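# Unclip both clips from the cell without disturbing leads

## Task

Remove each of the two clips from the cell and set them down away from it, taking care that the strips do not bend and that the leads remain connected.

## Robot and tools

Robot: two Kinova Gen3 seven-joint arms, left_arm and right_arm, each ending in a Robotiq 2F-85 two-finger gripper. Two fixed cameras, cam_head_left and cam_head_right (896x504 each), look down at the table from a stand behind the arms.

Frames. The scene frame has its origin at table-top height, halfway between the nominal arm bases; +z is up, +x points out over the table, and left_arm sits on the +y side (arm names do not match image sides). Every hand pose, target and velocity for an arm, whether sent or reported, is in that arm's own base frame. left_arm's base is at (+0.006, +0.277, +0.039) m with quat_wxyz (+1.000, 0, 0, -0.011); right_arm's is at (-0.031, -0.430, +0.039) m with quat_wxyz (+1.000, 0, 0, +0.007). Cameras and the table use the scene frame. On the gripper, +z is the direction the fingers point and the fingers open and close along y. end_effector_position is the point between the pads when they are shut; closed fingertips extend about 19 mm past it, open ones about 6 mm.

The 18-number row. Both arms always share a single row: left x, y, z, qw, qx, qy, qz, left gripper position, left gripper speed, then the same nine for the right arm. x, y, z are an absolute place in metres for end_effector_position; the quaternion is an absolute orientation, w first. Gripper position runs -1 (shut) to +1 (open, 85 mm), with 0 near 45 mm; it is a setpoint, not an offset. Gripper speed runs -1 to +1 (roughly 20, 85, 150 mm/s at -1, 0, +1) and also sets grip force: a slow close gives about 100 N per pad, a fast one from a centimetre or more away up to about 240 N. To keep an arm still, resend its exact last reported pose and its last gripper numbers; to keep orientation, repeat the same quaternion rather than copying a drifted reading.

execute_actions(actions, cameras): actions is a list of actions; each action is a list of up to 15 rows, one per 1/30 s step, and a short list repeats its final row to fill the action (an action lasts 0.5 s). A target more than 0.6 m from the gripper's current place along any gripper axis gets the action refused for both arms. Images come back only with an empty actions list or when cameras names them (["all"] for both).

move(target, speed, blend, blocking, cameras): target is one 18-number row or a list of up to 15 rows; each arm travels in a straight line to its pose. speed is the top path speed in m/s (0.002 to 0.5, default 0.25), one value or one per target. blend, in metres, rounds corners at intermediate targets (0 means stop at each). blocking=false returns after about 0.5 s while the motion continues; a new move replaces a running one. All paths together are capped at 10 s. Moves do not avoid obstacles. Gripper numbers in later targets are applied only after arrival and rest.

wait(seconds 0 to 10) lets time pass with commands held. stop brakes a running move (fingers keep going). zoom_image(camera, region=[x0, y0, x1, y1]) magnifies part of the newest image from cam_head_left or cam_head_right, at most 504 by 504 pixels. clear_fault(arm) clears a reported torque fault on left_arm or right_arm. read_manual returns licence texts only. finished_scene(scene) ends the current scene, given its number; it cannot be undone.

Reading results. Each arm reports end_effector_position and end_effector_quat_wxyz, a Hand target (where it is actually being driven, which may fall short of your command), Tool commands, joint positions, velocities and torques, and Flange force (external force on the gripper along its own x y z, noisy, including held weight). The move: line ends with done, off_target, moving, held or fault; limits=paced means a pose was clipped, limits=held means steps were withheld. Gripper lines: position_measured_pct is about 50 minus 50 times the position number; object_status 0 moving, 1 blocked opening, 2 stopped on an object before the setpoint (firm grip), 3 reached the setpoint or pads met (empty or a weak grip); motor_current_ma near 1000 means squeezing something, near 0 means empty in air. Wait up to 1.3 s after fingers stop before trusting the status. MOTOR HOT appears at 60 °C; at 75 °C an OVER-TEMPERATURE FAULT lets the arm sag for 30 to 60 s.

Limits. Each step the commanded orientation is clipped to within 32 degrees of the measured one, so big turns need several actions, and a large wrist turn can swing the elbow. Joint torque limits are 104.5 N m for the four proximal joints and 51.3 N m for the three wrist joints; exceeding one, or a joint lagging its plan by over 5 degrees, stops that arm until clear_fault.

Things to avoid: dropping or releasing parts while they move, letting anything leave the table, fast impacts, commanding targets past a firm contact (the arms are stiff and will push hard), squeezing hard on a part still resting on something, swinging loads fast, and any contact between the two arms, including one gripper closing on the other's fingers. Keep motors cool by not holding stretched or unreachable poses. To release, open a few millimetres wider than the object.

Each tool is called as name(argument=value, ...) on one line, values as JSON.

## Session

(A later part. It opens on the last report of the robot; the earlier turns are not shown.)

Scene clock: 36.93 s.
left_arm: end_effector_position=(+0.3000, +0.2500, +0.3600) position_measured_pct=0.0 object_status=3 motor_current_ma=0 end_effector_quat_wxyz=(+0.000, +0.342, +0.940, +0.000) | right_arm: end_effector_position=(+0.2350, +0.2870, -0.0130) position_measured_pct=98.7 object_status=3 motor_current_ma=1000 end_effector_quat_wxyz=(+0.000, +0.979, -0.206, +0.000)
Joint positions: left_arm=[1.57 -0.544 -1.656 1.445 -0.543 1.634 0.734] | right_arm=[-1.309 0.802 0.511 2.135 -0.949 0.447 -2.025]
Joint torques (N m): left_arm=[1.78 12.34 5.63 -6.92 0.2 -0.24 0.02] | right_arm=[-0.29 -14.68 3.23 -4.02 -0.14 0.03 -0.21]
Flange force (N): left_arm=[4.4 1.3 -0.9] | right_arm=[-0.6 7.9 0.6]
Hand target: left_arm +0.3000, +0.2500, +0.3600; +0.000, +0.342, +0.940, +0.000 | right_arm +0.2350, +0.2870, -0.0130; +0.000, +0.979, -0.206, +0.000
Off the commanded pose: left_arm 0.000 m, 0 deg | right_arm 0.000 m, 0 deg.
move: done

move(target=[0.30,0.25,0.36,0.0,0.342,0.939,0,1,1,0.2350,0.287,-0.015,0,0.9785,-0.2062,0,-1,1], speed=0.02)

move(target=[0.30,0.25,0.36,0.0,0.342,0.939,0,1,1,0.2350,0.287,-0.017,0,0.9785,-0.2062,0,-1,1], speed=0.02)

move(target=[0.30,0.25,0.36,0.0,0.342,0.939,0,1,1,0.2350,0.287,-0.019,0,0.9785,-0.2062,0,-1,1], speed=0.02)

Scene clock: 37.80 s.
left_arm: end_effector_position=(+0.3000, +0.2500, +0.3600) position_measured_pct=0.0 object_status=3 motor_current_ma=0 end_effector_quat_wxyz=(+0.000, +0.342, +0.940, +0.000) | right_arm: end_effector_position=(+0.2350, +0.2870, -0.0150) position_measured_pct=98.7 object_status=3 motor_current_ma=1000 end_effector_quat_wxyz=(+0.000, +0.979, -0.206, +0.000)
Joint positions: left_arm=[1.57 -0.544 -1.656 1.445 -0.543 1.634 0.734] | right_arm=[-1.305 0.806 0.504 2.135 -0.954 0.441 -2.02]
Joint torques (N m): left_arm=[1.8 12.34 5.64 -6.94 0.22 -0.24 0.02] | right_arm=[-0.31 -14.71 3.35 -3.95 -0.11 -0.05 -0.22]
Flange force (N): left_arm=[4.5 1.2 -0.8] | right_arm=[-0.5 8.0 0.9]
Hand target: left_arm +0.3000, +0.2500, +0.3600; +0.000, +0.342, +0.940, +0.000 | right_arm +0.2350, +0.2870, -0.0150; +0.000, +0.979, -0.206, +0.000
Off the commanded pose: left_arm 0.000 m, 0 deg | right_arm 0.000 m, 0 deg.
move: done

Scene clock: 38.50 s.
left_arm: end_effector_position=(+0.3000, +0.2500, +0.3600) position_measured_pct=0.0 object_status=3 motor_current_ma=0 end_effector_quat_wxyz=(+0.000, +0.342, +0.940, +0.000) | right_arm: end_effector_position=(+0.2350, +0.2870, -0.0170) position_measured_pct=98.7 object_status=3 motor_current_ma=1000 end_effector_quat_wxyz=(+0.000, +0.979, -0.206, +0.000)
Joint positions: left_arm=[1.57 -0.544 -1.656 1.445 -0.543 1.634 0.734] | right_arm=[-1.3 0.81 0.497 2.135 -0.96 0.435 -2.015]
Joint torques (N m): left_arm=[1.81 12.37 5.63 -6.94 0.2 -0.23 0.03] | right_arm=[-0.13 -14.81 3.27 -3.91 -0.05 0.11 -0.2]
Flange force (N): left_arm=[4.6 1.2 -0.8] | right_arm=[-1.2 8.1 1.0]
Hand target: left_arm +0.3000, +0.2500, +0.3600; +0.000, +0.342, +0.940, +0.000 | right_arm +0.2350, +0.2870, -0.0170; +0.000, +0.979, -0.206, +0.000
Off the commanded pose: left_arm 0.000 m, 0 deg | right_arm 0.000 m, 0 deg.
move: done

Scene clock: 39.20 s.
left_arm: end_effector_position=(+0.3000, +0.2500, +0.3600) position_measured_pct=0.0 object_status=3 motor_current_ma=0 end_effector_quat_wxyz=(+0.000, +0.342, +0.940, +0.000) | right_arm: end_effector_position=(+0.2350, +0.2870, -0.0189) position_measured_pct=98.7 object_status=3 motor_current_ma=1000 end_effector_quat_wxyz=(+0.000, +0.979, -0.206, +0.000)
Joint positions: left_arm=[1.57 -0.544 -1.656 1.445 -0.543 1.634 0.734] | right_arm=[-1.296 0.814 0.491 2.135 -0.965 0.43 -2.01]
Joint torques (N m): left_arm=[1.83 12.37 5.6 -6.96 0.21 -0.24 -0.01] | right_arm=[-0.36 -9.37 1.52 -5.59 -0.61 -1.05 -0.24]
Flange force (N): left_arm=[4.6 1.0 -0.7] | right_arm=[-1.9 13.2 -20.0]
Hand target: left_arm +0.3000, +0.2500, +0.3600; +0.000, +0.342, +0.940, +0.000 | right_arm +0.2350, +0.2870, -0.0190; +0.000, +0.979, -0.206, +0.000
Off the commanded pose: left_arm 0.000 m, 0 deg | right_arm 0.000 m, 0 deg.
move: done

move(target=[[0.30,0.25,0.36,0.0,0.342,0.939,0,1,1,0.2350,0.287,0.13,0,0.9785,-0.2062,0,-1,1],[0.30,0.25,0.36,0.0,0.342,0.939,0,1,1,0.2722,0.3693,0.15,0,0.8377,0.5461,0,-1,1],[0.30,0.25,0.36,0.0,0.342,0.939,0,1,1,0.2722,0.3693,0.10,0,0.8377,0.5461,0,0.2,1]], speed=[0.12,0.3,0.06], blend=[0.03,0.01,0], cameras=["all"])

Scene clock: 46.10 s.
left_arm: end_effector_position=(+0.3000, +0.2500, +0.3600) position_measured_pct=0.0 object_status=3 motor_current_ma=0 end_effector_quat_wxyz=(+0.000, +0.342, +0.940, +0.000) | right_arm: end_effector_position=(+0.2722, +0.3693, +0.1000) position_measured_pct=39.8 object_status=0 motor_current_ma=0 end_effector_quat_wxyz=(+0.000, +0.838, +0.546, +0.000)
Joint positions: left_arm=[1.57 -0.544 -1.656 1.445 -0.543 1.634 0.734] | right_arm=[-1.25 0.626 0.392 1.771 -0.315 0.807 -1.119]
Joint torques (N m): left_arm=[1.77 12.37 5.64 -6.94 0.22 -0.25 0.02] | right_arm=[-0.29 -16.37 2.53 -8.06 -0.09 0.02 -0.21]
Flange force (N): left_arm=[4.4 1.4 -0.8] | right_arm=[-8.0 -0.6 1.2]
Hand target: left_arm +0.3000, +0.2500, +0.3600; +0.000, +0.342, +0.940, +0.000 | right_arm +0.2722, +0.3693, +0.1000; +0.000, +0.838, +0.546, +0.000
Off the commanded pose: left_arm 0.000 m, 0 deg | right_arm 0.000 m, 0 deg.
move: done

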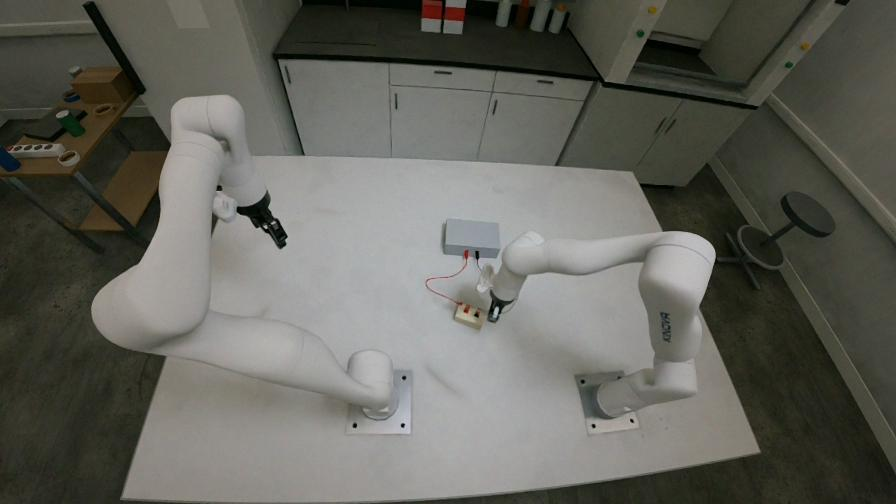

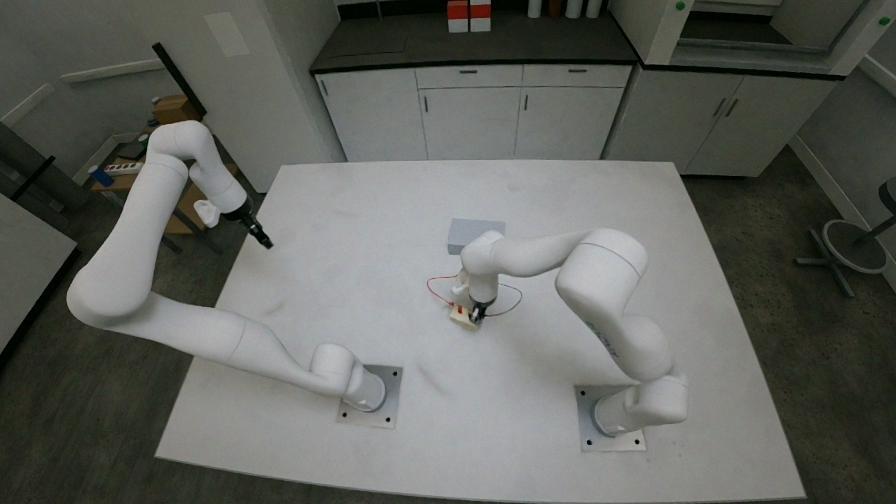

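zoom_image(camera="cam_head_left", region=[460, 285, 510, 330])

zoom_image(camera="cam_head_right", region=[450, 285, 500, 330])

Scaled by 10.080 from the camera's 896x504 image, which has a finer 1280x720 frame.

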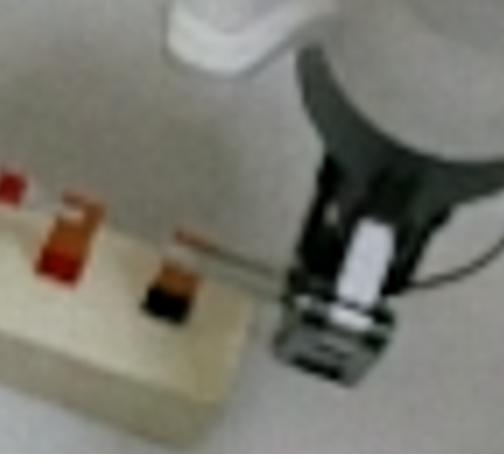

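Scaled by 10.080 from the camera's 896x504 image, which has a finer 1280x720 frame.

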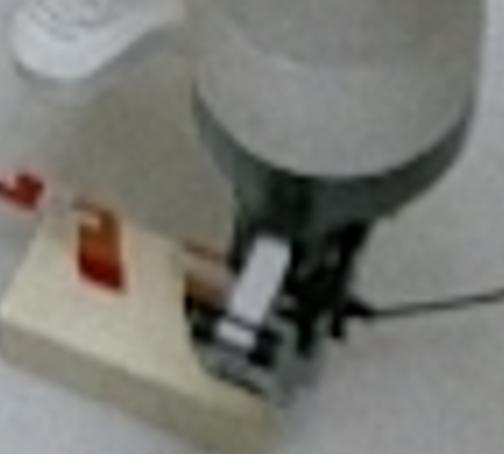

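move(target=[0.30,0.25,0.36,0.0,0.342,0.939,0,1,1,0.2722,0.3693,0.061,0,0.8377,0.5461,0,0.2,1], speed=0.05, cameras=["all"])

zoom_image(camera="cam_head_left", region=[460, 290, 510, 335])

zoom_image(camera="cam_head_right", region=[450, 290, 500, 335])

Scene clock: 47.53 s.
left_arm: end_effector_position=(+0.3000, +0.2500, +0.3600) position_measured_pct=0.0 object_status=3 motor_current_ma=0 end_effector_quat_wxyz=(+0.000, +0.342, +0.940, +0.000) | right_arm: end_effector_position=(+0.2722, +0.3693, +0.0610) position_measured_pct=39.8 object_status=3 motor_current_ma=0 end_effector_quat_wxyz=(+0.000, +0.838, +0.546, +0.000)
Joint positions: left_arm=[1.57 -0.544 -1.656 1.445 -0.543 1.634 0.734] | right_arm=[-1.225 0.694 0.358 1.802 -0.351 0.708 -1.089]
Joint torques (N m): left_arm=[1.81 12.37 5.6 -6.97 0.22 -0.24 0.02] | right_arm=[-0.31 -16.8 2.64 -7.38 -0.09 0.09 -0.23]
Flange force (N): left_arm=[4.6 1.0 -0.7] | right_arm=[-8.4 -0.6 0.7]
Hand target: left_arm +0.3000, +0.2500, +0.3600; +0.000, +0.342, +0.940, +0.000 | right_arm +0.2722, +0.3693, +0.0610; +0.000, +0.838, +0.546, +0.000
Off the commanded pose: left_arm 0.000 m, 0 deg | right_arm 0.000 m, 0 deg.
move: done

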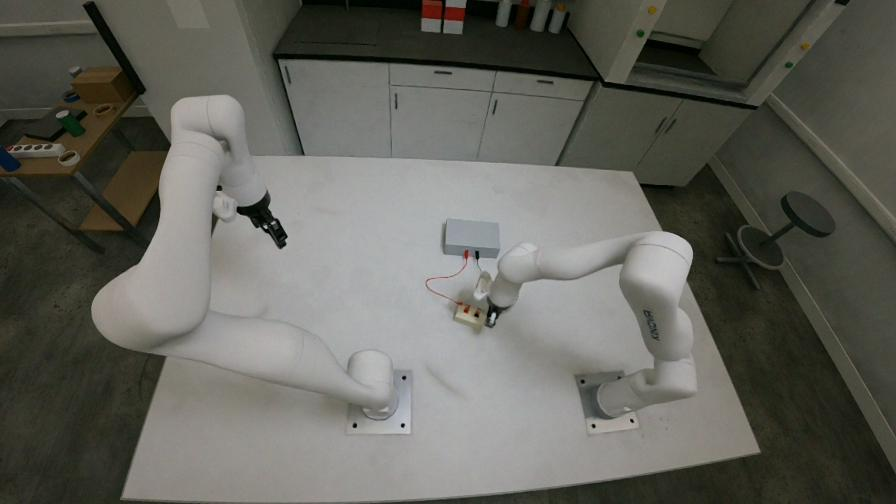

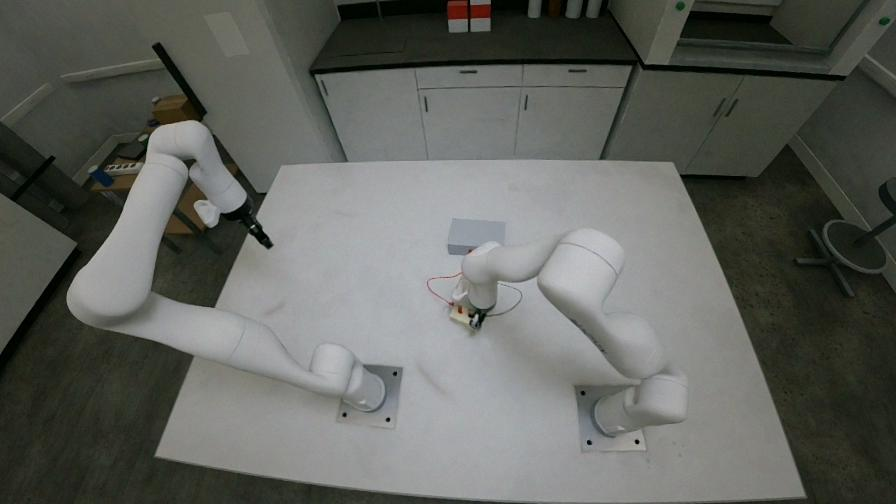

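Scaled by 10.080 from the camera's 896x504 image, which has a finer 1280x720 frame.

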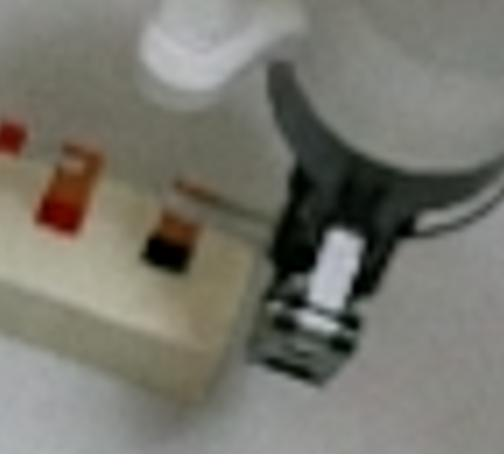

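Scaled by 10.080 from the camera's 896x504 image, which has a finer 1280x720 frame.

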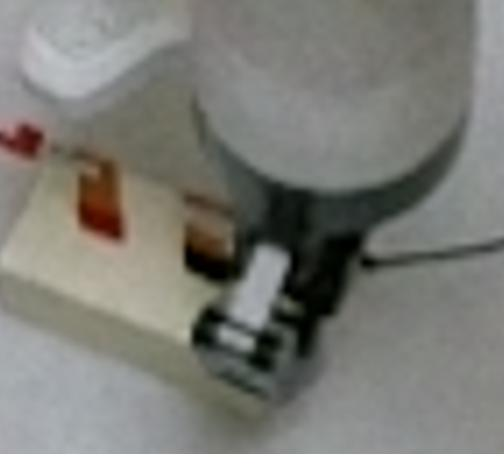

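move(target=[0.30,0.25,0.36,0.0,0.342,0.939,0,1,1,0.2722,0.3693,0.061,0,0.8377,0.5461,0,-0.3,-1])

move(target=[0.30,0.25,0.36,0.0,0.342,0.939,0,1,1,0.2722,0.3693,0.061,0,0.8377,0.5461,0,-0.45,-1])

Scene clock: 49.10 s.
left_arm: end_effector_position=(+0.3000, +0.2500, +0.3600) position_measured_pct=0.0 object_status=3 motor_current_ma=0 end_effector_quat_wxyz=(+0.000, +0.342, +0.940, +0.000) | right_arm: end_effector_position=(+0.2722, +0.3693, +0.0610) position_measured_pct=64.9 object_status=0 motor_current_ma=0 end_effector_quat_wxyz=(+0.000, +0.838, +0.546, +0.000)
Joint positions: left_arm=[1.57 -0.544 -1.656 1.445 -0.543 1.634 0.734] | right_arm=[-1.225 0.694 0.358 1.802 -0.351 0.708 -1.089]
Joint torques (N m): left_arm=[1.81 12.36 5.59 -6.95 0.2 -0.22 0.04] | right_arm=[-0.29 -16.93 2.5 -7.34 -0.07 0.05 -0.21]
Flange force (N): left_arm=[4.7 1.0 -0.8] | right_arm=[-8.0 -0.6 0.7]
Hand target: left_arm +0.3000, +0.2500, +0.3600; +0.000, +0.342, +0.940, +0.000 | right_arm +0.2722, +0.3693, +0.0610; +0.000, +0.838, +0.546, +0.000
Off the commanded pose: left_arm 0.000 m, 0 deg | right_arm 0.000 m, 0 deg.
move: done

Scene clock: 49.70 s.
left_arm: end_effector_position=(+0.3000, +0.2500, +0.3600) position_measured_pct=0.0 object_status=3 motor_current_ma=0 end_effector_quat_wxyz=(+0.000, +0.342, +0.940, +0.000) | right_arm: end_effector_position=(+0.2722, +0.3693, +0.0610) position_measured_pct=72.7 object_status=0 motor_current_ma=0 end_effector_quat_wxyz=(+0.000, +0.838, +0.546, +0.000)
Joint positions: left_arm=[1.57 -0.544 -1.656 1.445 -0.543 1.634 0.734] | right_arm=[-1.225 0.694 0.358 1.802 -0.351 0.708 -1.089]
Joint torques (N m): left_arm=[1.79 12.36 5.61 -6.97 0.22 -0.23 0.02] | right_arm=[-0.31 -16.89 2.51 -7.34 -0.1 0.02 -0.22]
Flange force (N): left_arm=[4.5 1.1 -0.7] | right_arm=[-8.0 -0.5 0.5]
Hand target: left_arm +0.3000, +0.2500, +0.3600; +0.000, +0.342, +0.940, +0.000 | right_arm +0.2722, +0.3693, +0.0610; +0.000, +0.838, +0.546, +0.000
Off the commanded pose: left_arm 0.000 m, 0 deg | right_arm 0.000 m, 0 deg.
move: done

move(target=[0.30,0.25,0.36,0.0,0.342,0.939,0,1,1,0.2722,0.3693,0.061,0,0.8377,0.5461,0,-0.50,-1])

move(target=[0.30,0.25,0.36,0.0,0.342,0.939,0,1,1,0.2722,0.3693,0.061,0,0.8377,0.5461,0,-0.54,-1])

move(target=[0.30,0.25,0.36,0.0,0.342,0.939,0,1,1,0.2722,0.3693,0.061,0,0.8377,0.5461,0,-0.58,-1], cameras=["all"])

zoom_image(camera="cam_head_left", region=[460, 290, 510, 335])

zoom_image(camera="cam_head_right", region=[450, 290, 500, 335])

Scene clock: 51.37 s.
left_arm: end_effector_position=(+0.3000, +0.2500, +0.3600) position_measured_pct=0.0 object_status=3 motor_current_ma=0 end_effector_quat_wxyz=(+0.000, +0.342, +0.940, +0.000) | right_arm: end_effector_position=(+0.2722, +0.3693, +0.0610) position_measured_pct=74.9 object_status=3 motor_current_ma=0 end_effector_quat_wxyz=(+0.000, +0.838, +0.546, +0.000)
Joint positions: left_arm=[1.57 -0.544 -1.656 1.445 -0.543 1.634 0.734] | right_arm=[-1.225 0.694 0.358 1.802 -0.351 0.708 -1.089]
Joint torques (N m): left_arm=[1.81 12.36 5.61 -6.98 0.24 -0.23 0.03] | right_arm=[-0.26 -16.91 2.52 -7.33 -0.09 0.02 -0.21]
Flange force (N): left_arm=[4.6 1.0 -0.7] | right_arm=[-7.9 -0.6 0.6]
Hand target: left_arm +0.3000, +0.2500, +0.3600; +0.000, +0.342, +0.940, +0.000 | right_arm +0.2722, +0.3693, +0.0610; +0.000, +0.838, +0.546, +0.000
Off the commanded pose: left_arm 0.000 m, 0 deg | right_arm 0.000 m, 0 deg.
move: done

Scene clock: 51.87 s.
left_arm: end_effector_position=(+0.3000, +0.2500, +0.3600) position_measured_pct=0.0 object_status=3 motor_current_ma=0 end_effector_quat_wxyz=(+0.000, +0.342, +0.940, +0.000) | right_arm: end_effector_position=(+0.2722, +0.3693, +0.0610) position_measured_pct=77.1 object_status=3 motor_current_ma=0 end_effector_quat_wxyz=(+0.000, +0.838, +0.546, +0.000)
Joint positions: left_arm=[1.57 -0.544 -1.656 1.445 -0.543 1.634 0.734] | right_arm=[-1.225 0.694 0.358 1.802 -0.351 0.708 -1.089]
Joint torques (N m): left_arm=[1.82 12.34 5.61 -6.94 0.22 -0.24 0.01] | right_arm=[-0.3 -16.94 2.56 -7.32 -0.08 0.02 -0.22]
Flange force (N): left_arm=[4.6 1.1 -0.8] | right_arm=[-7.8 -0.5 0.7]
Hand target: left_arm +0.3000, +0.2500, +0.3600; +0.000, +0.342, +0.940, +0.000 | right_arm +0.2722, +0.3693, +0.0610; +0.000, +0.838, +0.546, +0.000
Off the commanded pose: left_arm 0.000 m, 0 deg | right_arm 0.000 m, 0 deg.
move: done

Scene clock: 52.37 s.
left_arm: end_effector_position=(+0.3000, +0.2500, +0.3600) position_measured_pct=0.0 object_status=3 motor_current_ma=0 end_effector_quat_wxyz=(+0.000, +0.342, +0.940, +0.000) | right_arm: end_effector_position=(+0.2722, +0.3693, +0.0610) position_measured_pct=78.8 object_status=3 motor_current_ma=0 end_effector_quat_wxyz=(+0.000, +0.838, +0.546, +0.000)
Joint positions: left_arm=[1.57 -0.544 -1.656 1.445 -0.543 1.634 0.734] | right_arm=[-1.225 0.694 0.358 1.802 -0.351 0.708 -1.089]
Joint torques (N m): left_arm=[1.84 12.38 5.6 -6.95 0.23 -0.24 0.01] | right_arm=[-0.3 -16.89 2.52 -7.34 -0.1 0.03 -0.23]
Flange force (N): left_arm=[4.7 1.0 -0.7] | right_arm=[-8.0 -0.5 0.6]
Hand target: left_arm +0.3000, +0.2500, +0.3600; +0.000, +0.342, +0.940, +0.000 | right_arm +0.2722, +0.3693, +0.0610; +0.000, +0.838, +0.546, +0.000
Off the commanded pose: left_arm 0.000 m, 0 deg | right_arm 0.000 m, 0 deg.
move: done

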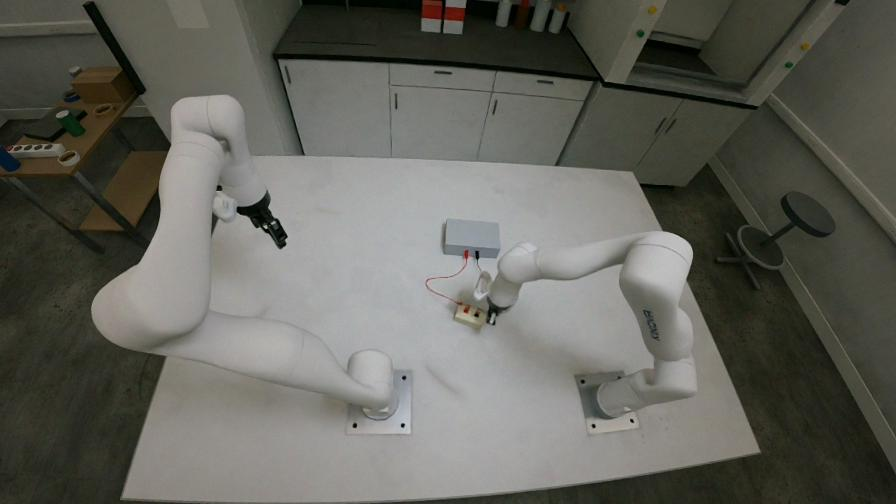

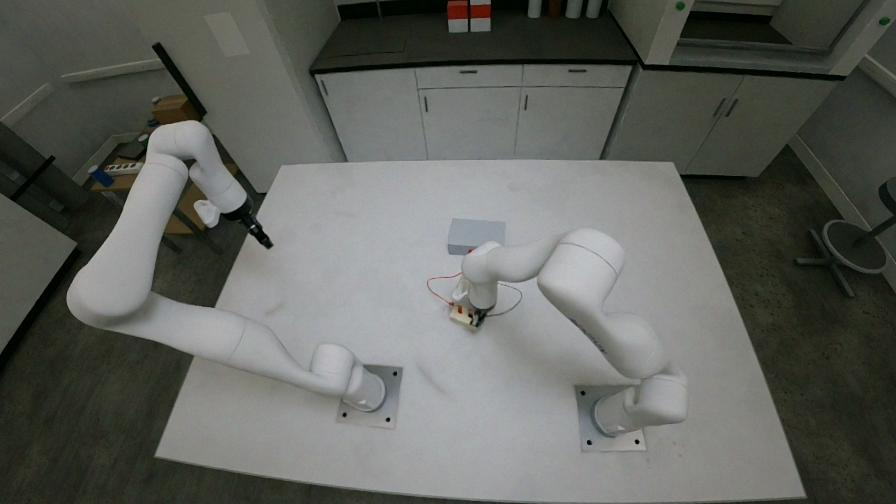

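Scaled by 10.080 from the camera's 896x504 image, which has a finer 1280x720 frame.

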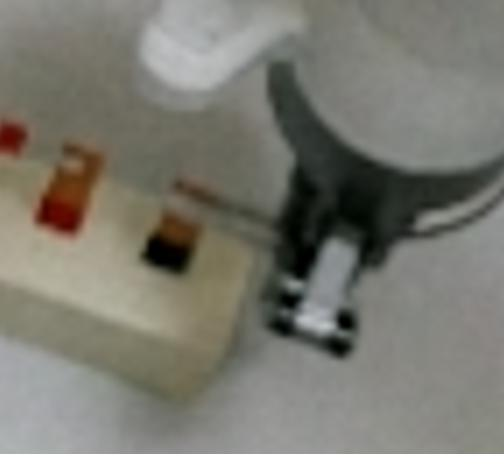

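Scaled by 10.080 from the camera's 896x504 image, which has a finer 1280x720 frame.

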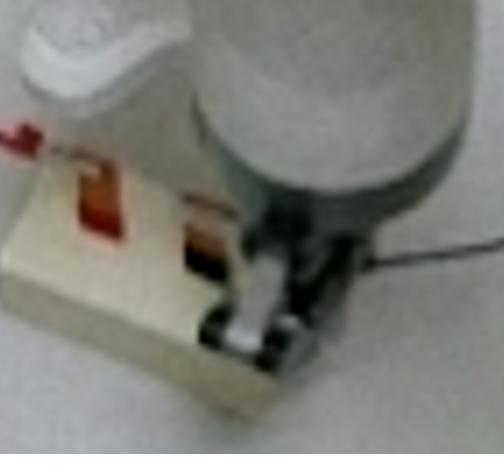

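move(target=[0.30,0.25,0.36,0.0,0.342,0.939,0,1,1,0.2722,0.3693,0.061,0,0.8377,0.5461,0,-0.62,-1])

move(target=[0.30,0.25,0.36,0.0,0.342,0.939,0,1,1,0.2722,0.3693,0.061,0,0.8377,0.5461,0,-0.66,-1])

move(target=[0.30,0.25,0.36,0.0,0.342,0.939,0,1,1,0.2722,0.3693,0.061,0,0.8377,0.5461,0,-0.70,-1])

Scene clock: 53.07 s.
left_arm: end_effector_position=(+0.3000, +0.2500, +0.3600) position_measured_pct=0.0 object_status=3 motor_current_ma=0 end_effector_quat_wxyz=(+0.000, +0.342, +0.940, +0.000) | right_arm: end_effector_position=(+0.2722, +0.3693, +0.0610) position_measured_pct=81.4 object_status=3 motor_current_ma=0 end_effector_quat_wxyz=(+0.000, +0.838, +0.546, +0.000)
Joint positions: left_arm=[1.57 -0.544 -1.656 1.445 -0.543 1.634 0.734] | right_arm=[-1.225 0.694 0.358 1.802 -0.351 0.708 -1.089]
Joint torques (N m): left_arm=[1.8 12.37 5.64 -6.95 0.23 -0.27 0.03] | right_arm=[-0.4 -16.92 2.45 -7.34 -0.11 0.04 -0.24]
Flange force (N): left_arm=[4.6 1.3 -0.9] | right_arm=[-8.0 -0.3 0.7]
Hand target: left_arm +0.3000, +0.2500, +0.3600; +0.000, +0.342, +0.940, +0.000 | right_arm +0.2722, +0.3693, +0.0610; +0.000, +0.838, +0.546, +0.000
Off the commanded pose: left_arm 0.000 m, 0 deg | right_arm 0.000 m, 0 deg.
move: done

Scene clock: 53.57 s.
left_arm: end_effector_position=(+0.3000, +0.2500, +0.3600) position_measured_pct=0.0 object_status=3 motor_current_ma=0 end_effector_quat_wxyz=(+0.000, +0.342, +0.940, +0.000) | right_arm: end_effector_position=(+0.2722, +0.3693, +0.0610) position_measured_pct=83.1 object_status=3 motor_current_ma=0 end_effector_quat_wxyz=(+0.000, +0.838, +0.546, +0.000)
Joint positions: left_arm=[1.57 -0.544 -1.656 1.445 -0.543 1.634 0.734] | right_arm=[-1.225 0.694 0.358 1.802 -0.351 0.708 -1.089]
Joint torques (N m): left_arm=[1.8 12.39 5.6 -6.95 0.19 -0.24 0.02] | right_arm=[-0.51 -16.95 2.36 -7.42 -0.19 0.02 -0.23]
Flange force (N): left_arm=[4.6 1.1 -0.8] | right_arm=[-8.2 -0.1 0.6]
Hand target: left_arm +0.3000, +0.2500, +0.3600; +0.000, +0.342, +0.940, +0.000 | right_arm +0.2722, +0.3693, +0.0610; +0.000, +0.838, +0.546, +0.000
Off the commanded pose: left_arm 0.000 m, 0 deg | right_arm 0.000 m, 0 deg.
move: done

Scene clock: 54.07 s.
left_arm: end_effector_position=(+0.3000, +0.2500, +0.3600) position_measured_pct=0.0 object_status=3 motor_current_ma=0 end_effector_quat_wxyz=(+0.000, +0.342, +0.940, +0.000) | right_arm: end_effector_position=(+0.2722, +0.3693, +0.0610) position_measured_pct=85.3 object_status=3 motor_current_ma=20 end_effector_quat_wxyz=(+0.000, +0.838, +0.546, +0.000)
Joint positions: left_arm=[1.57 -0.544 -1.656 1.445 -0.543 1.634 0.734] | right_arm=[-1.225 0.694 0.358 1.802 -0.351 0.708 -1.089]
Joint torques (N m): left_arm=[1.8 12.36 5.58 -6.96 0.21 -0.21 0.04] | right_arm=[-0.45 -16.95 2.37 -7.44 -0.16 -0.03 -0.23]
Flange force (N): left_arm=[4.6 1.0 -0.7] | right_arm=[-8.2 -0.2 0.5]
Hand target: left_arm +0.3000, +0.2500, +0.3600; +0.000, +0.342, +0.940, +0.000 | right_arm +0.2722, +0.3693, +0.0610; +0.000, +0.838, +0.546, +0.000
Off the commanded pose: left_arm 0.000 m, 0 deg | right_arm 0.000 m, 0 deg.
move: done

move(target=[0.30,0.25,0.36,0.0,0.342,0.939,0,1,1,0.2722,0.3693,0.061,0,0.8377,0.5461,0,-0.74,-1])

move(target=[0.30,0.25,0.36,0.0,0.342,0.939,0,1,1,0.2722,0.3693,0.061,0,0.8377,0.5461,0,-0.79,-1], cameras=["all"])

zoom_image(camera="cam_head_left", region=[460, 290, 510, 335])

zoom_image(camera="cam_head_right", region=[450, 290, 500, 335])

Scene clock: 54.87 s.
left_arm: end_effector_position=(+0.3000, +0.2500, +0.3600) position_measured_pct=0.0 object_status=3 motor_current_ma=0 end_effector_quat_wxyz=(+0.000, +0.342, +0.940, +0.000) | right_arm: end_effector_position=(+0.2722, +0.3693, +0.0610) position_measured_pct=87.0 object_status=0 motor_current_ma=110 end_effector_quat_wxyz=(+0.000, +0.838, +0.546, +0.000)
Joint positions: left_arm=[1.57 -0.544 -1.656 1.445 -0.543 1.634 0.734] | right_arm=[-1.225 0.694 0.358 1.802 -0.351 0.708 -1.089]
Joint torques (N m): left_arm=[1.8 12.38 5.61 -6.96 0.22 -0.24 0.01] | right_arm=[-0.45 -16.94 2.33 -7.41 -0.16 0.08 -0.21]
Flange force (N): left_arm=[4.5 1.1 -0.7] | right_arm=[-8.3 -0.3 0.7]
Hand target: left_arm +0.3000, +0.2500, +0.3600; +0.000, +0.342, +0.940, +0.000 | right_arm +0.2722, +0.3693, +0.0610; +0.000, +0.838, +0.546, +0.000
Off the commanded pose: left_arm 0.000 m, 0 deg | right_arm 0.000 m, 0 deg.
move: done

Scene clock: 55.43 s.
left_arm: end_effector_position=(+0.3000, +0.2500, +0.3600) position_measured_pct=0.0 object_status=3 motor_current_ma=0 end_effector_quat_wxyz=(+0.000, +0.342, +0.940, +0.000) | right_arm: end_effector_position=(+0.2722, +0.3693, +0.0610) position_measured_pct=89.2 object_status=0 motor_current_ma=310 end_effector_quat_wxyz=(+0.000, +0.838, +0.546, +0.000)
Joint positions: left_arm=[1.57 -0.544 -1.656 1.445 -0.543 1.634 0.734] | right_arm=[-1.225 0.694 0.358 1.802 -0.351 0.708 -1.089]
Joint torques (N m): left_arm=[1.8 12.38 5.66 -6.96 0.22 -0.22 0.04] | right_arm=[-0.3 -16.95 2.56 -7.36 -0.09 0.06 -0.23]
Flange force (N): left_arm=[4.6 1.3 -0.7] | right_arm=[-8.0 -0.5 0.8]
Hand target: left_arm +0.3000, +0.2500, +0.3600; +0.000, +0.342, +0.940, +0.000 | right_arm +0.2722, +0.3693, +0.0610; +0.000, +0.838, +0.546, +0.000
Off the commanded pose: left_arm 0.000 m, 0 deg | right_arm 0.000 m, 0 deg.
move: done

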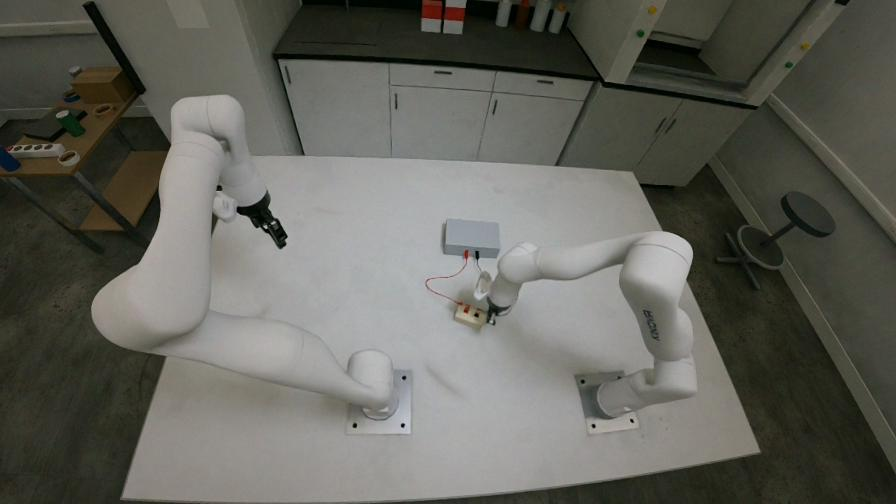

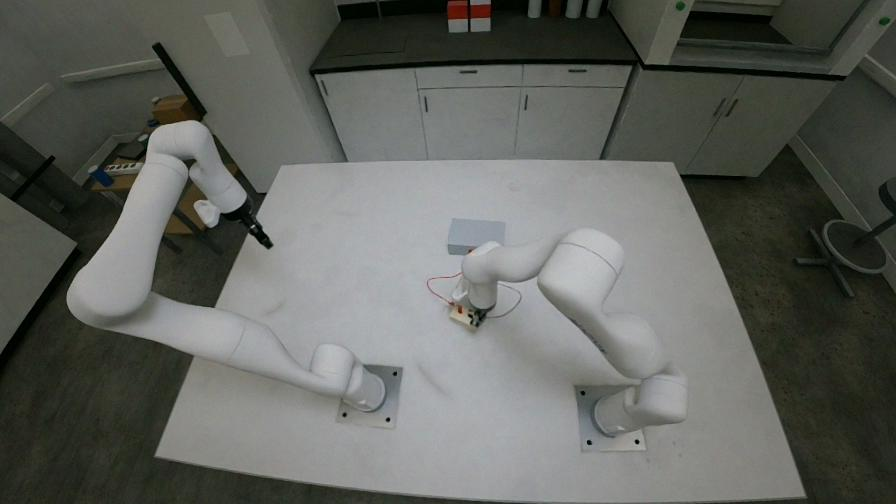

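Scaled by 10.080 from the camera's 896x504 image, which has a finer 1280x720 frame.

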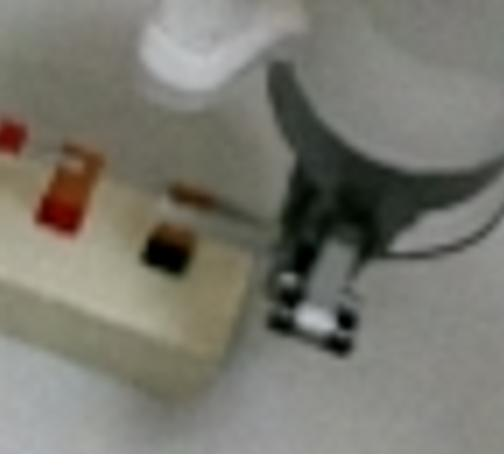

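Scaled by 10.080 from the camera's 896x504 image, which has a finer 1280x720 frame.

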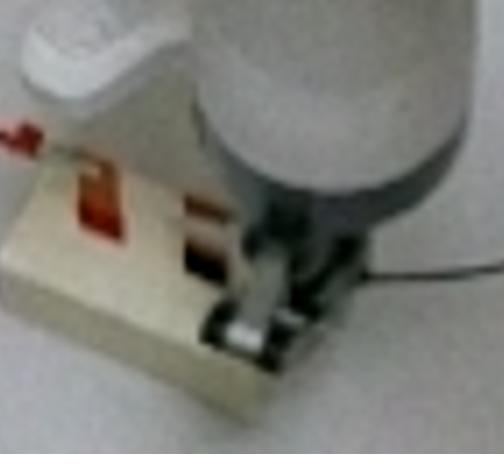

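move(target=[0.30,0.25,0.36,0.0,0.342,0.939,0,1,1,0.2722,0.3693,0.061,0,0.8377,0.5461,0,-0.84,-1], cameras=["all"])

zoom_image(camera="cam_head_left", region=[466, 295, 496, 325])

zoom_image(camera="cam_head_right", region=[456, 295, 486, 325])

Scene clock: 56.27 s.
left_arm: end_effector_position=(+0.3000, +0.2500, +0.3600) position_measured_pct=0.0 object_status=3 motor_current_ma=0 end_effector_quat_wxyz=(+0.000, +0.342, +0.940, +0.000) | right_arm: end_effector_position=(+0.2722, +0.3693, +0.0610) position_measured_pct=90.9 object_status=0 motor_current_ma=1000 end_effector_quat_wxyz=(+0.000, +0.838, +0.546, +0.000)
Joint positions: left_arm=[1.57 -0.544 -1.656 1.445 -0.543 1.634 0.734] | right_arm=[-1.225 0.694 0.358 1.802 -0.351 0.708 -1.089]
Joint torques (N m): left_arm=[1.82 12.36 5.6 -6.92 0.23 -0.23 0.02] | right_arm=[-0.3 -16.92 2.6 -7.34 -0.1 0.02 -0.21]
Flange force (N): left_arm=[4.6 1.1 -0.8] | right_arm=[-7.9 -0.5 0.7]
Hand target: left_arm +0.3000, +0.2500, +0.3600; +0.000, +0.342, +0.940, +0.000 | right_arm +0.2722, +0.3693, +0.0610; +0.000, +0.838, +0.546, +0.000
Off the commanded pose: left_arm 0.000 m, 0 deg | right_arm 0.000 m, 0 deg.
move: done

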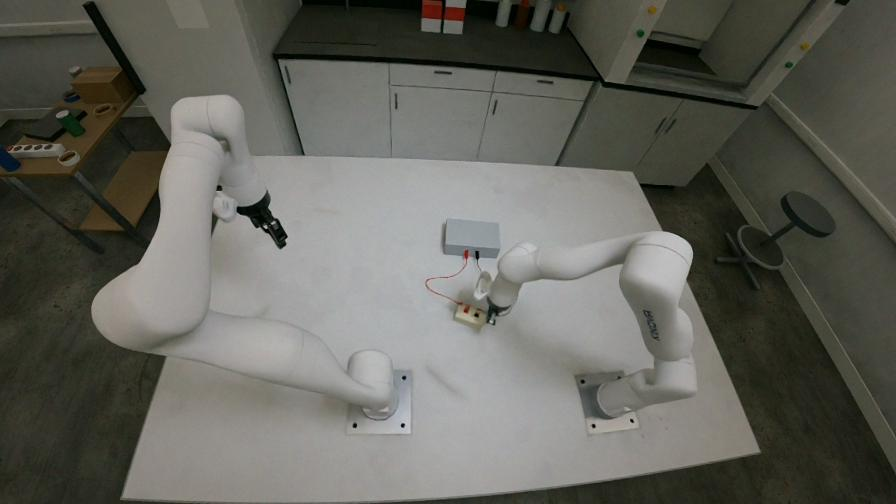

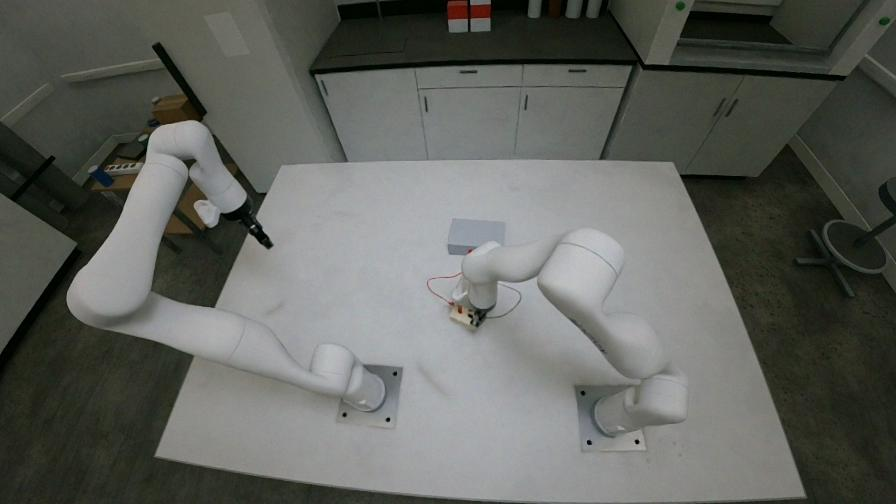

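Scaled by 16.800 from the camera's 896x504 image, which has a finer 1280x720 frame.

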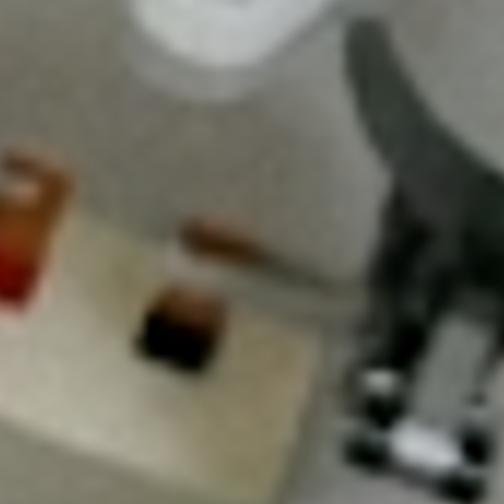

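Scaled by 16.800 from the camera's 896x504 image, which has a finer 1280x720 frame.

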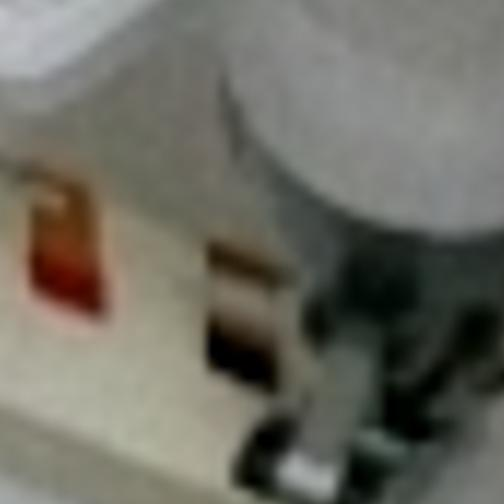

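move(target=[0.30,0.25,0.36,0.0,0.342,0.939,0,1,1,0.2722,0.3693,0.101,0,0.8377,0.5461,0,-0.84,-1], speed=0.04, cameras=["all"])

zoom_image(camera="cam_head_left", region=[450, 285, 500, 325])

zoom_image(camera="cam_head_right", region=[440, 285, 490, 325])

Scene clock: 58.10 s.
left_arm: end_effector_position=(+0.3000, +0.2500, +0.3600) position_measured_pct=0.0 object_status=3 motor_current_ma=0 end_effector_quat_wxyz=(+0.000, +0.342, +0.940, +0.000) | right_arm: end_effector_position=(+0.2722, +0.3693, +0.1010) position_measured_pct=90.9 object_status=2 motor_current_ma=1000 end_effector_quat_wxyz=(+0.000, +0.838, +0.546, +0.000)
Joint positions: left_arm=[1.57 -0.544 -1.656 1.445 -0.543 1.634 0.734] | right_arm=[-1.25 0.624 0.394 1.77 -0.315 0.81 -1.12]
Joint torques (N m): left_arm=[1.81 12.37 5.59 -6.95 0.23 -0.23 0.03] | right_arm=[-0.2 -16.35 2.52 -8.04 -0.12 0.05 -0.23]
Flange force (N): left_arm=[4.6 1.1 -0.8] | right_arm=[-8.0 -0.8 1.2]
Hand target: left_arm +0.3000, +0.2500, +0.3600; +0.000, +0.342, +0.940, +0.000 | right_arm +0.2722, +0.3693, +0.1010; +0.000, +0.838, +0.546, +0.000
Off the commanded pose: left_arm 0.000 m, 0 deg | right_arm 0.000 m, 0 deg.
move: done

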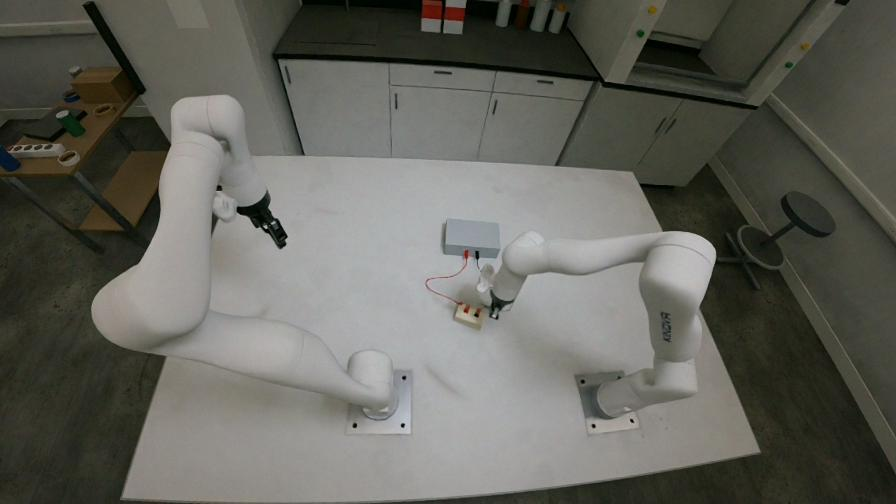

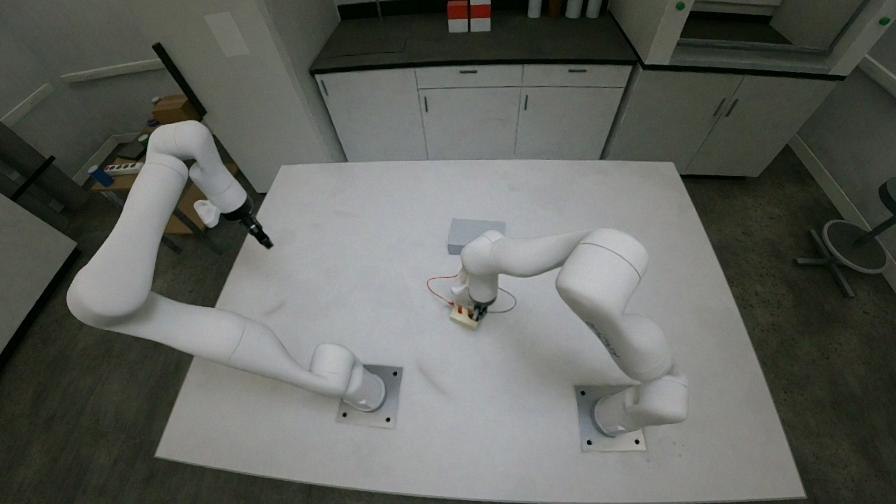

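Scaled by 10.080 from the camera's 896x504 image, which has a finer 1280x720 frame.

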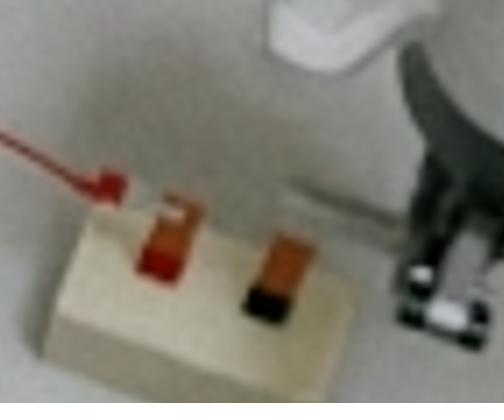

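Scaled by 10.080 from the camera's 896x504 image, which has a finer 1280x720 frame.

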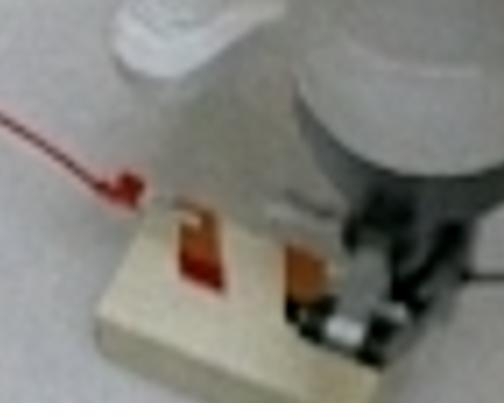

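move(target=[[0.30,0.25,0.36,0.0,0.342,0.939,0,1,1,0.2939,0.2739,0.101,0,0.8377,0.5461,0,-0.84,-1],[0.30,0.25,0.36,0.0,0.342,0.939,0,1,1,0.2939,0.2739,0.0,0,0.8377,0.5461,0,-0.84,-1]], speed=[0.1,0.08], blend=[0.02,0], cameras=["all"])

zoom_image(camera="cam_head_left", region=[430, 250, 540, 340])

zoom_image(camera="cam_head_right", region=[430, 250, 540, 340])

Scene clock: 61.00 s.
left_arm: end_effector_position=(+0.3000, +0.2500, +0.3600) position_measured_pct=0.0 object_status=3 motor_current_ma=0 end_effector_quat_wxyz=(+0.000, +0.342, +0.940, +0.000) | right_arm: end_effector_position=(+0.2939, +0.2739, +0.0000) position_measured_pct=90.9 object_status=2 motor_current_ma=1000 end_effector_quat_wxyz=(+0.000, +0.838, +0.546, +0.000)
Joint positions: left_arm=[1.57 -0.544 -1.656 1.445 -0.543 1.634 0.734] | right_arm=[-0.991 0.741 0.256 2.024 -0.425 0.427 -0.825]
Joint torques (N m): left_arm=[1.79 12.36 5.6 -6.96 0.22 -0.21 0.02] | right_arm=[-0.25 -15.95 2.1 -5.23 -0.14 0.2 -0.22]
Flange force (N): left_arm=[4.5 1.1 -0.7] | right_arm=[-7.7 -1.8 0.6]
Hand target: left_arm +0.3000, +0.2500, +0.3600; +0.000, +0.342, +0.940, +0.000 | right_arm +0.2939, +0.2739, +0.0000; +0.000, +0.838, +0.546, +0.000
Off the commanded pose: left_arm 0.000 m, 0 deg | right_arm 0.000 m, 0 deg.
move: done

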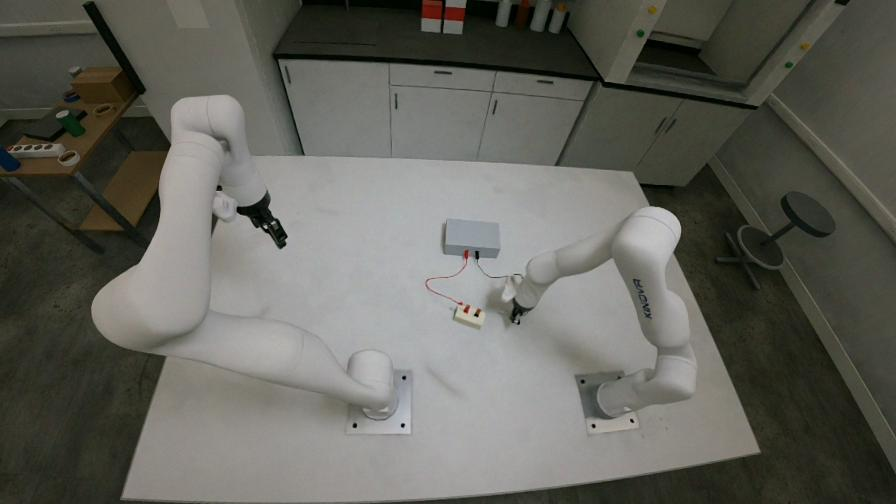

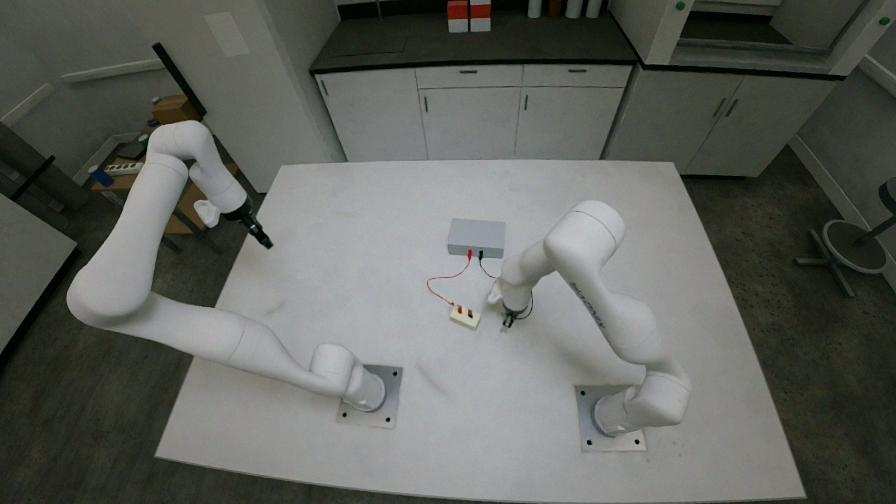

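Scaled by 4.582 from the camera's 896x504 image, which has a finer 1280x720 frame.

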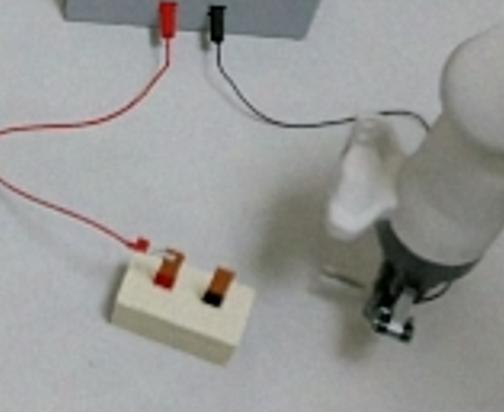

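Scaled by 4.582 from the camera's 896x504 image, which has a finer 1280x720 frame.

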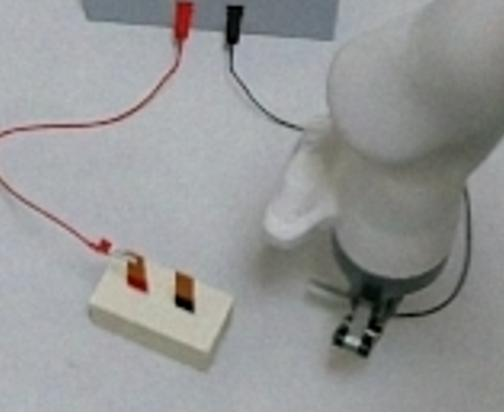

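move(target=[0.30,0.25,0.36,0.0,0.342,0.939,0,1,1,0.2939,0.2739,-0.010,0,0.8377,0.5461,0,-0.84,-1], speed=0.03)

move(target=[0.30,0.25,0.36,0.0,0.342,0.939,0,1,1,0.2939,0.2739,-0.014,0,0.8377,0.5461,0,-0.84,-1], speed=0.03)

Scene clock: 61.90 s.
left_arm: end_effector_position=(+0.3000, +0.2500, +0.3600) position_measured_pct=0.0 object_status=3 motor_current_ma=0 end_effector_quat_wxyz=(+0.000, +0.342, +0.940, +0.000) | right_arm: end_effector_position=(+0.2939, +0.2739, -0.0100) position_measured_pct=90.9 object_status=2 motor_current_ma=1000 end_effector_quat_wxyz=(+0.000, +0.838, +0.546, +0.000)
Joint positions: left_arm=[1.57 -0.544 -1.656 1.445 -0.543 1.634 0.734] | right_arm=[-0.98 0.764 0.24 2.026 -0.435 0.4 -0.816]
Joint torques (N m): left_arm=[1.83 12.37 5.63 -6.94 0.21 -0.23 0.02] | right_arm=[-0.31 -16.02 1.98 -4.95 -0.07 -0.07 -0.2]
Flange force (N): left_arm=[4.6 1.1 -0.8] | right_arm=[-7.1 -1.5 -0.5]
Hand target: left_arm +0.3000, +0.2500, +0.3600; +0.000, +0.342, +0.940, +0.000 | right_arm +0.2939, +0.2739, -0.0100; +0.000, +0.838, +0.546, +0.000
Off the commanded pose: left_arm 0.000 m, 0 deg | right_arm 0.000 m, 0 deg.
move: done

Scene clock: 62.60 s.
left_arm: end_effector_position=(+0.3000, +0.2500, +0.3600) position_measured_pct=0.0 object_status=3 motor_current_ma=0 end_effector_quat_wxyz=(+0.000, +0.342, +0.940, +0.000) | right_arm: end_effector_position=(+0.2939, +0.2739, -0.0140) position_measured_pct=90.9 object_status=2 motor_current_ma=1000 end_effector_quat_wxyz=(+0.000, +0.838, +0.546, +0.000)
Joint positions: left_arm=[1.57 -0.544 -1.656 1.445 -0.543 1.634 0.734] | right_arm=[-0.975 0.773 0.233 2.026 -0.438 0.39 -0.813]
Joint torques (N m): left_arm=[1.82 12.35 5.61 -6.96 0.23 -0.24 0] | right_arm=[-0.25 -15.99 1.87 -4.88 -0.08 0.28 -0.23]
Flange force (N): left_arm=[4.6 1.1 -0.7] | right_arm=[-7.8 -1.9 -0.1]
Hand target: left_arm +0.3000, +0.2500, +0.3600; +0.000, +0.342, +0.940, +0.000 | right_arm +0.2939, +0.2739, -0.0140; +0.000, +0.838, +0.546, +0.000
Off the commanded pose: left_arm 0.000 m, 0 deg | right_arm 0.000 m, 0 deg.
move: done


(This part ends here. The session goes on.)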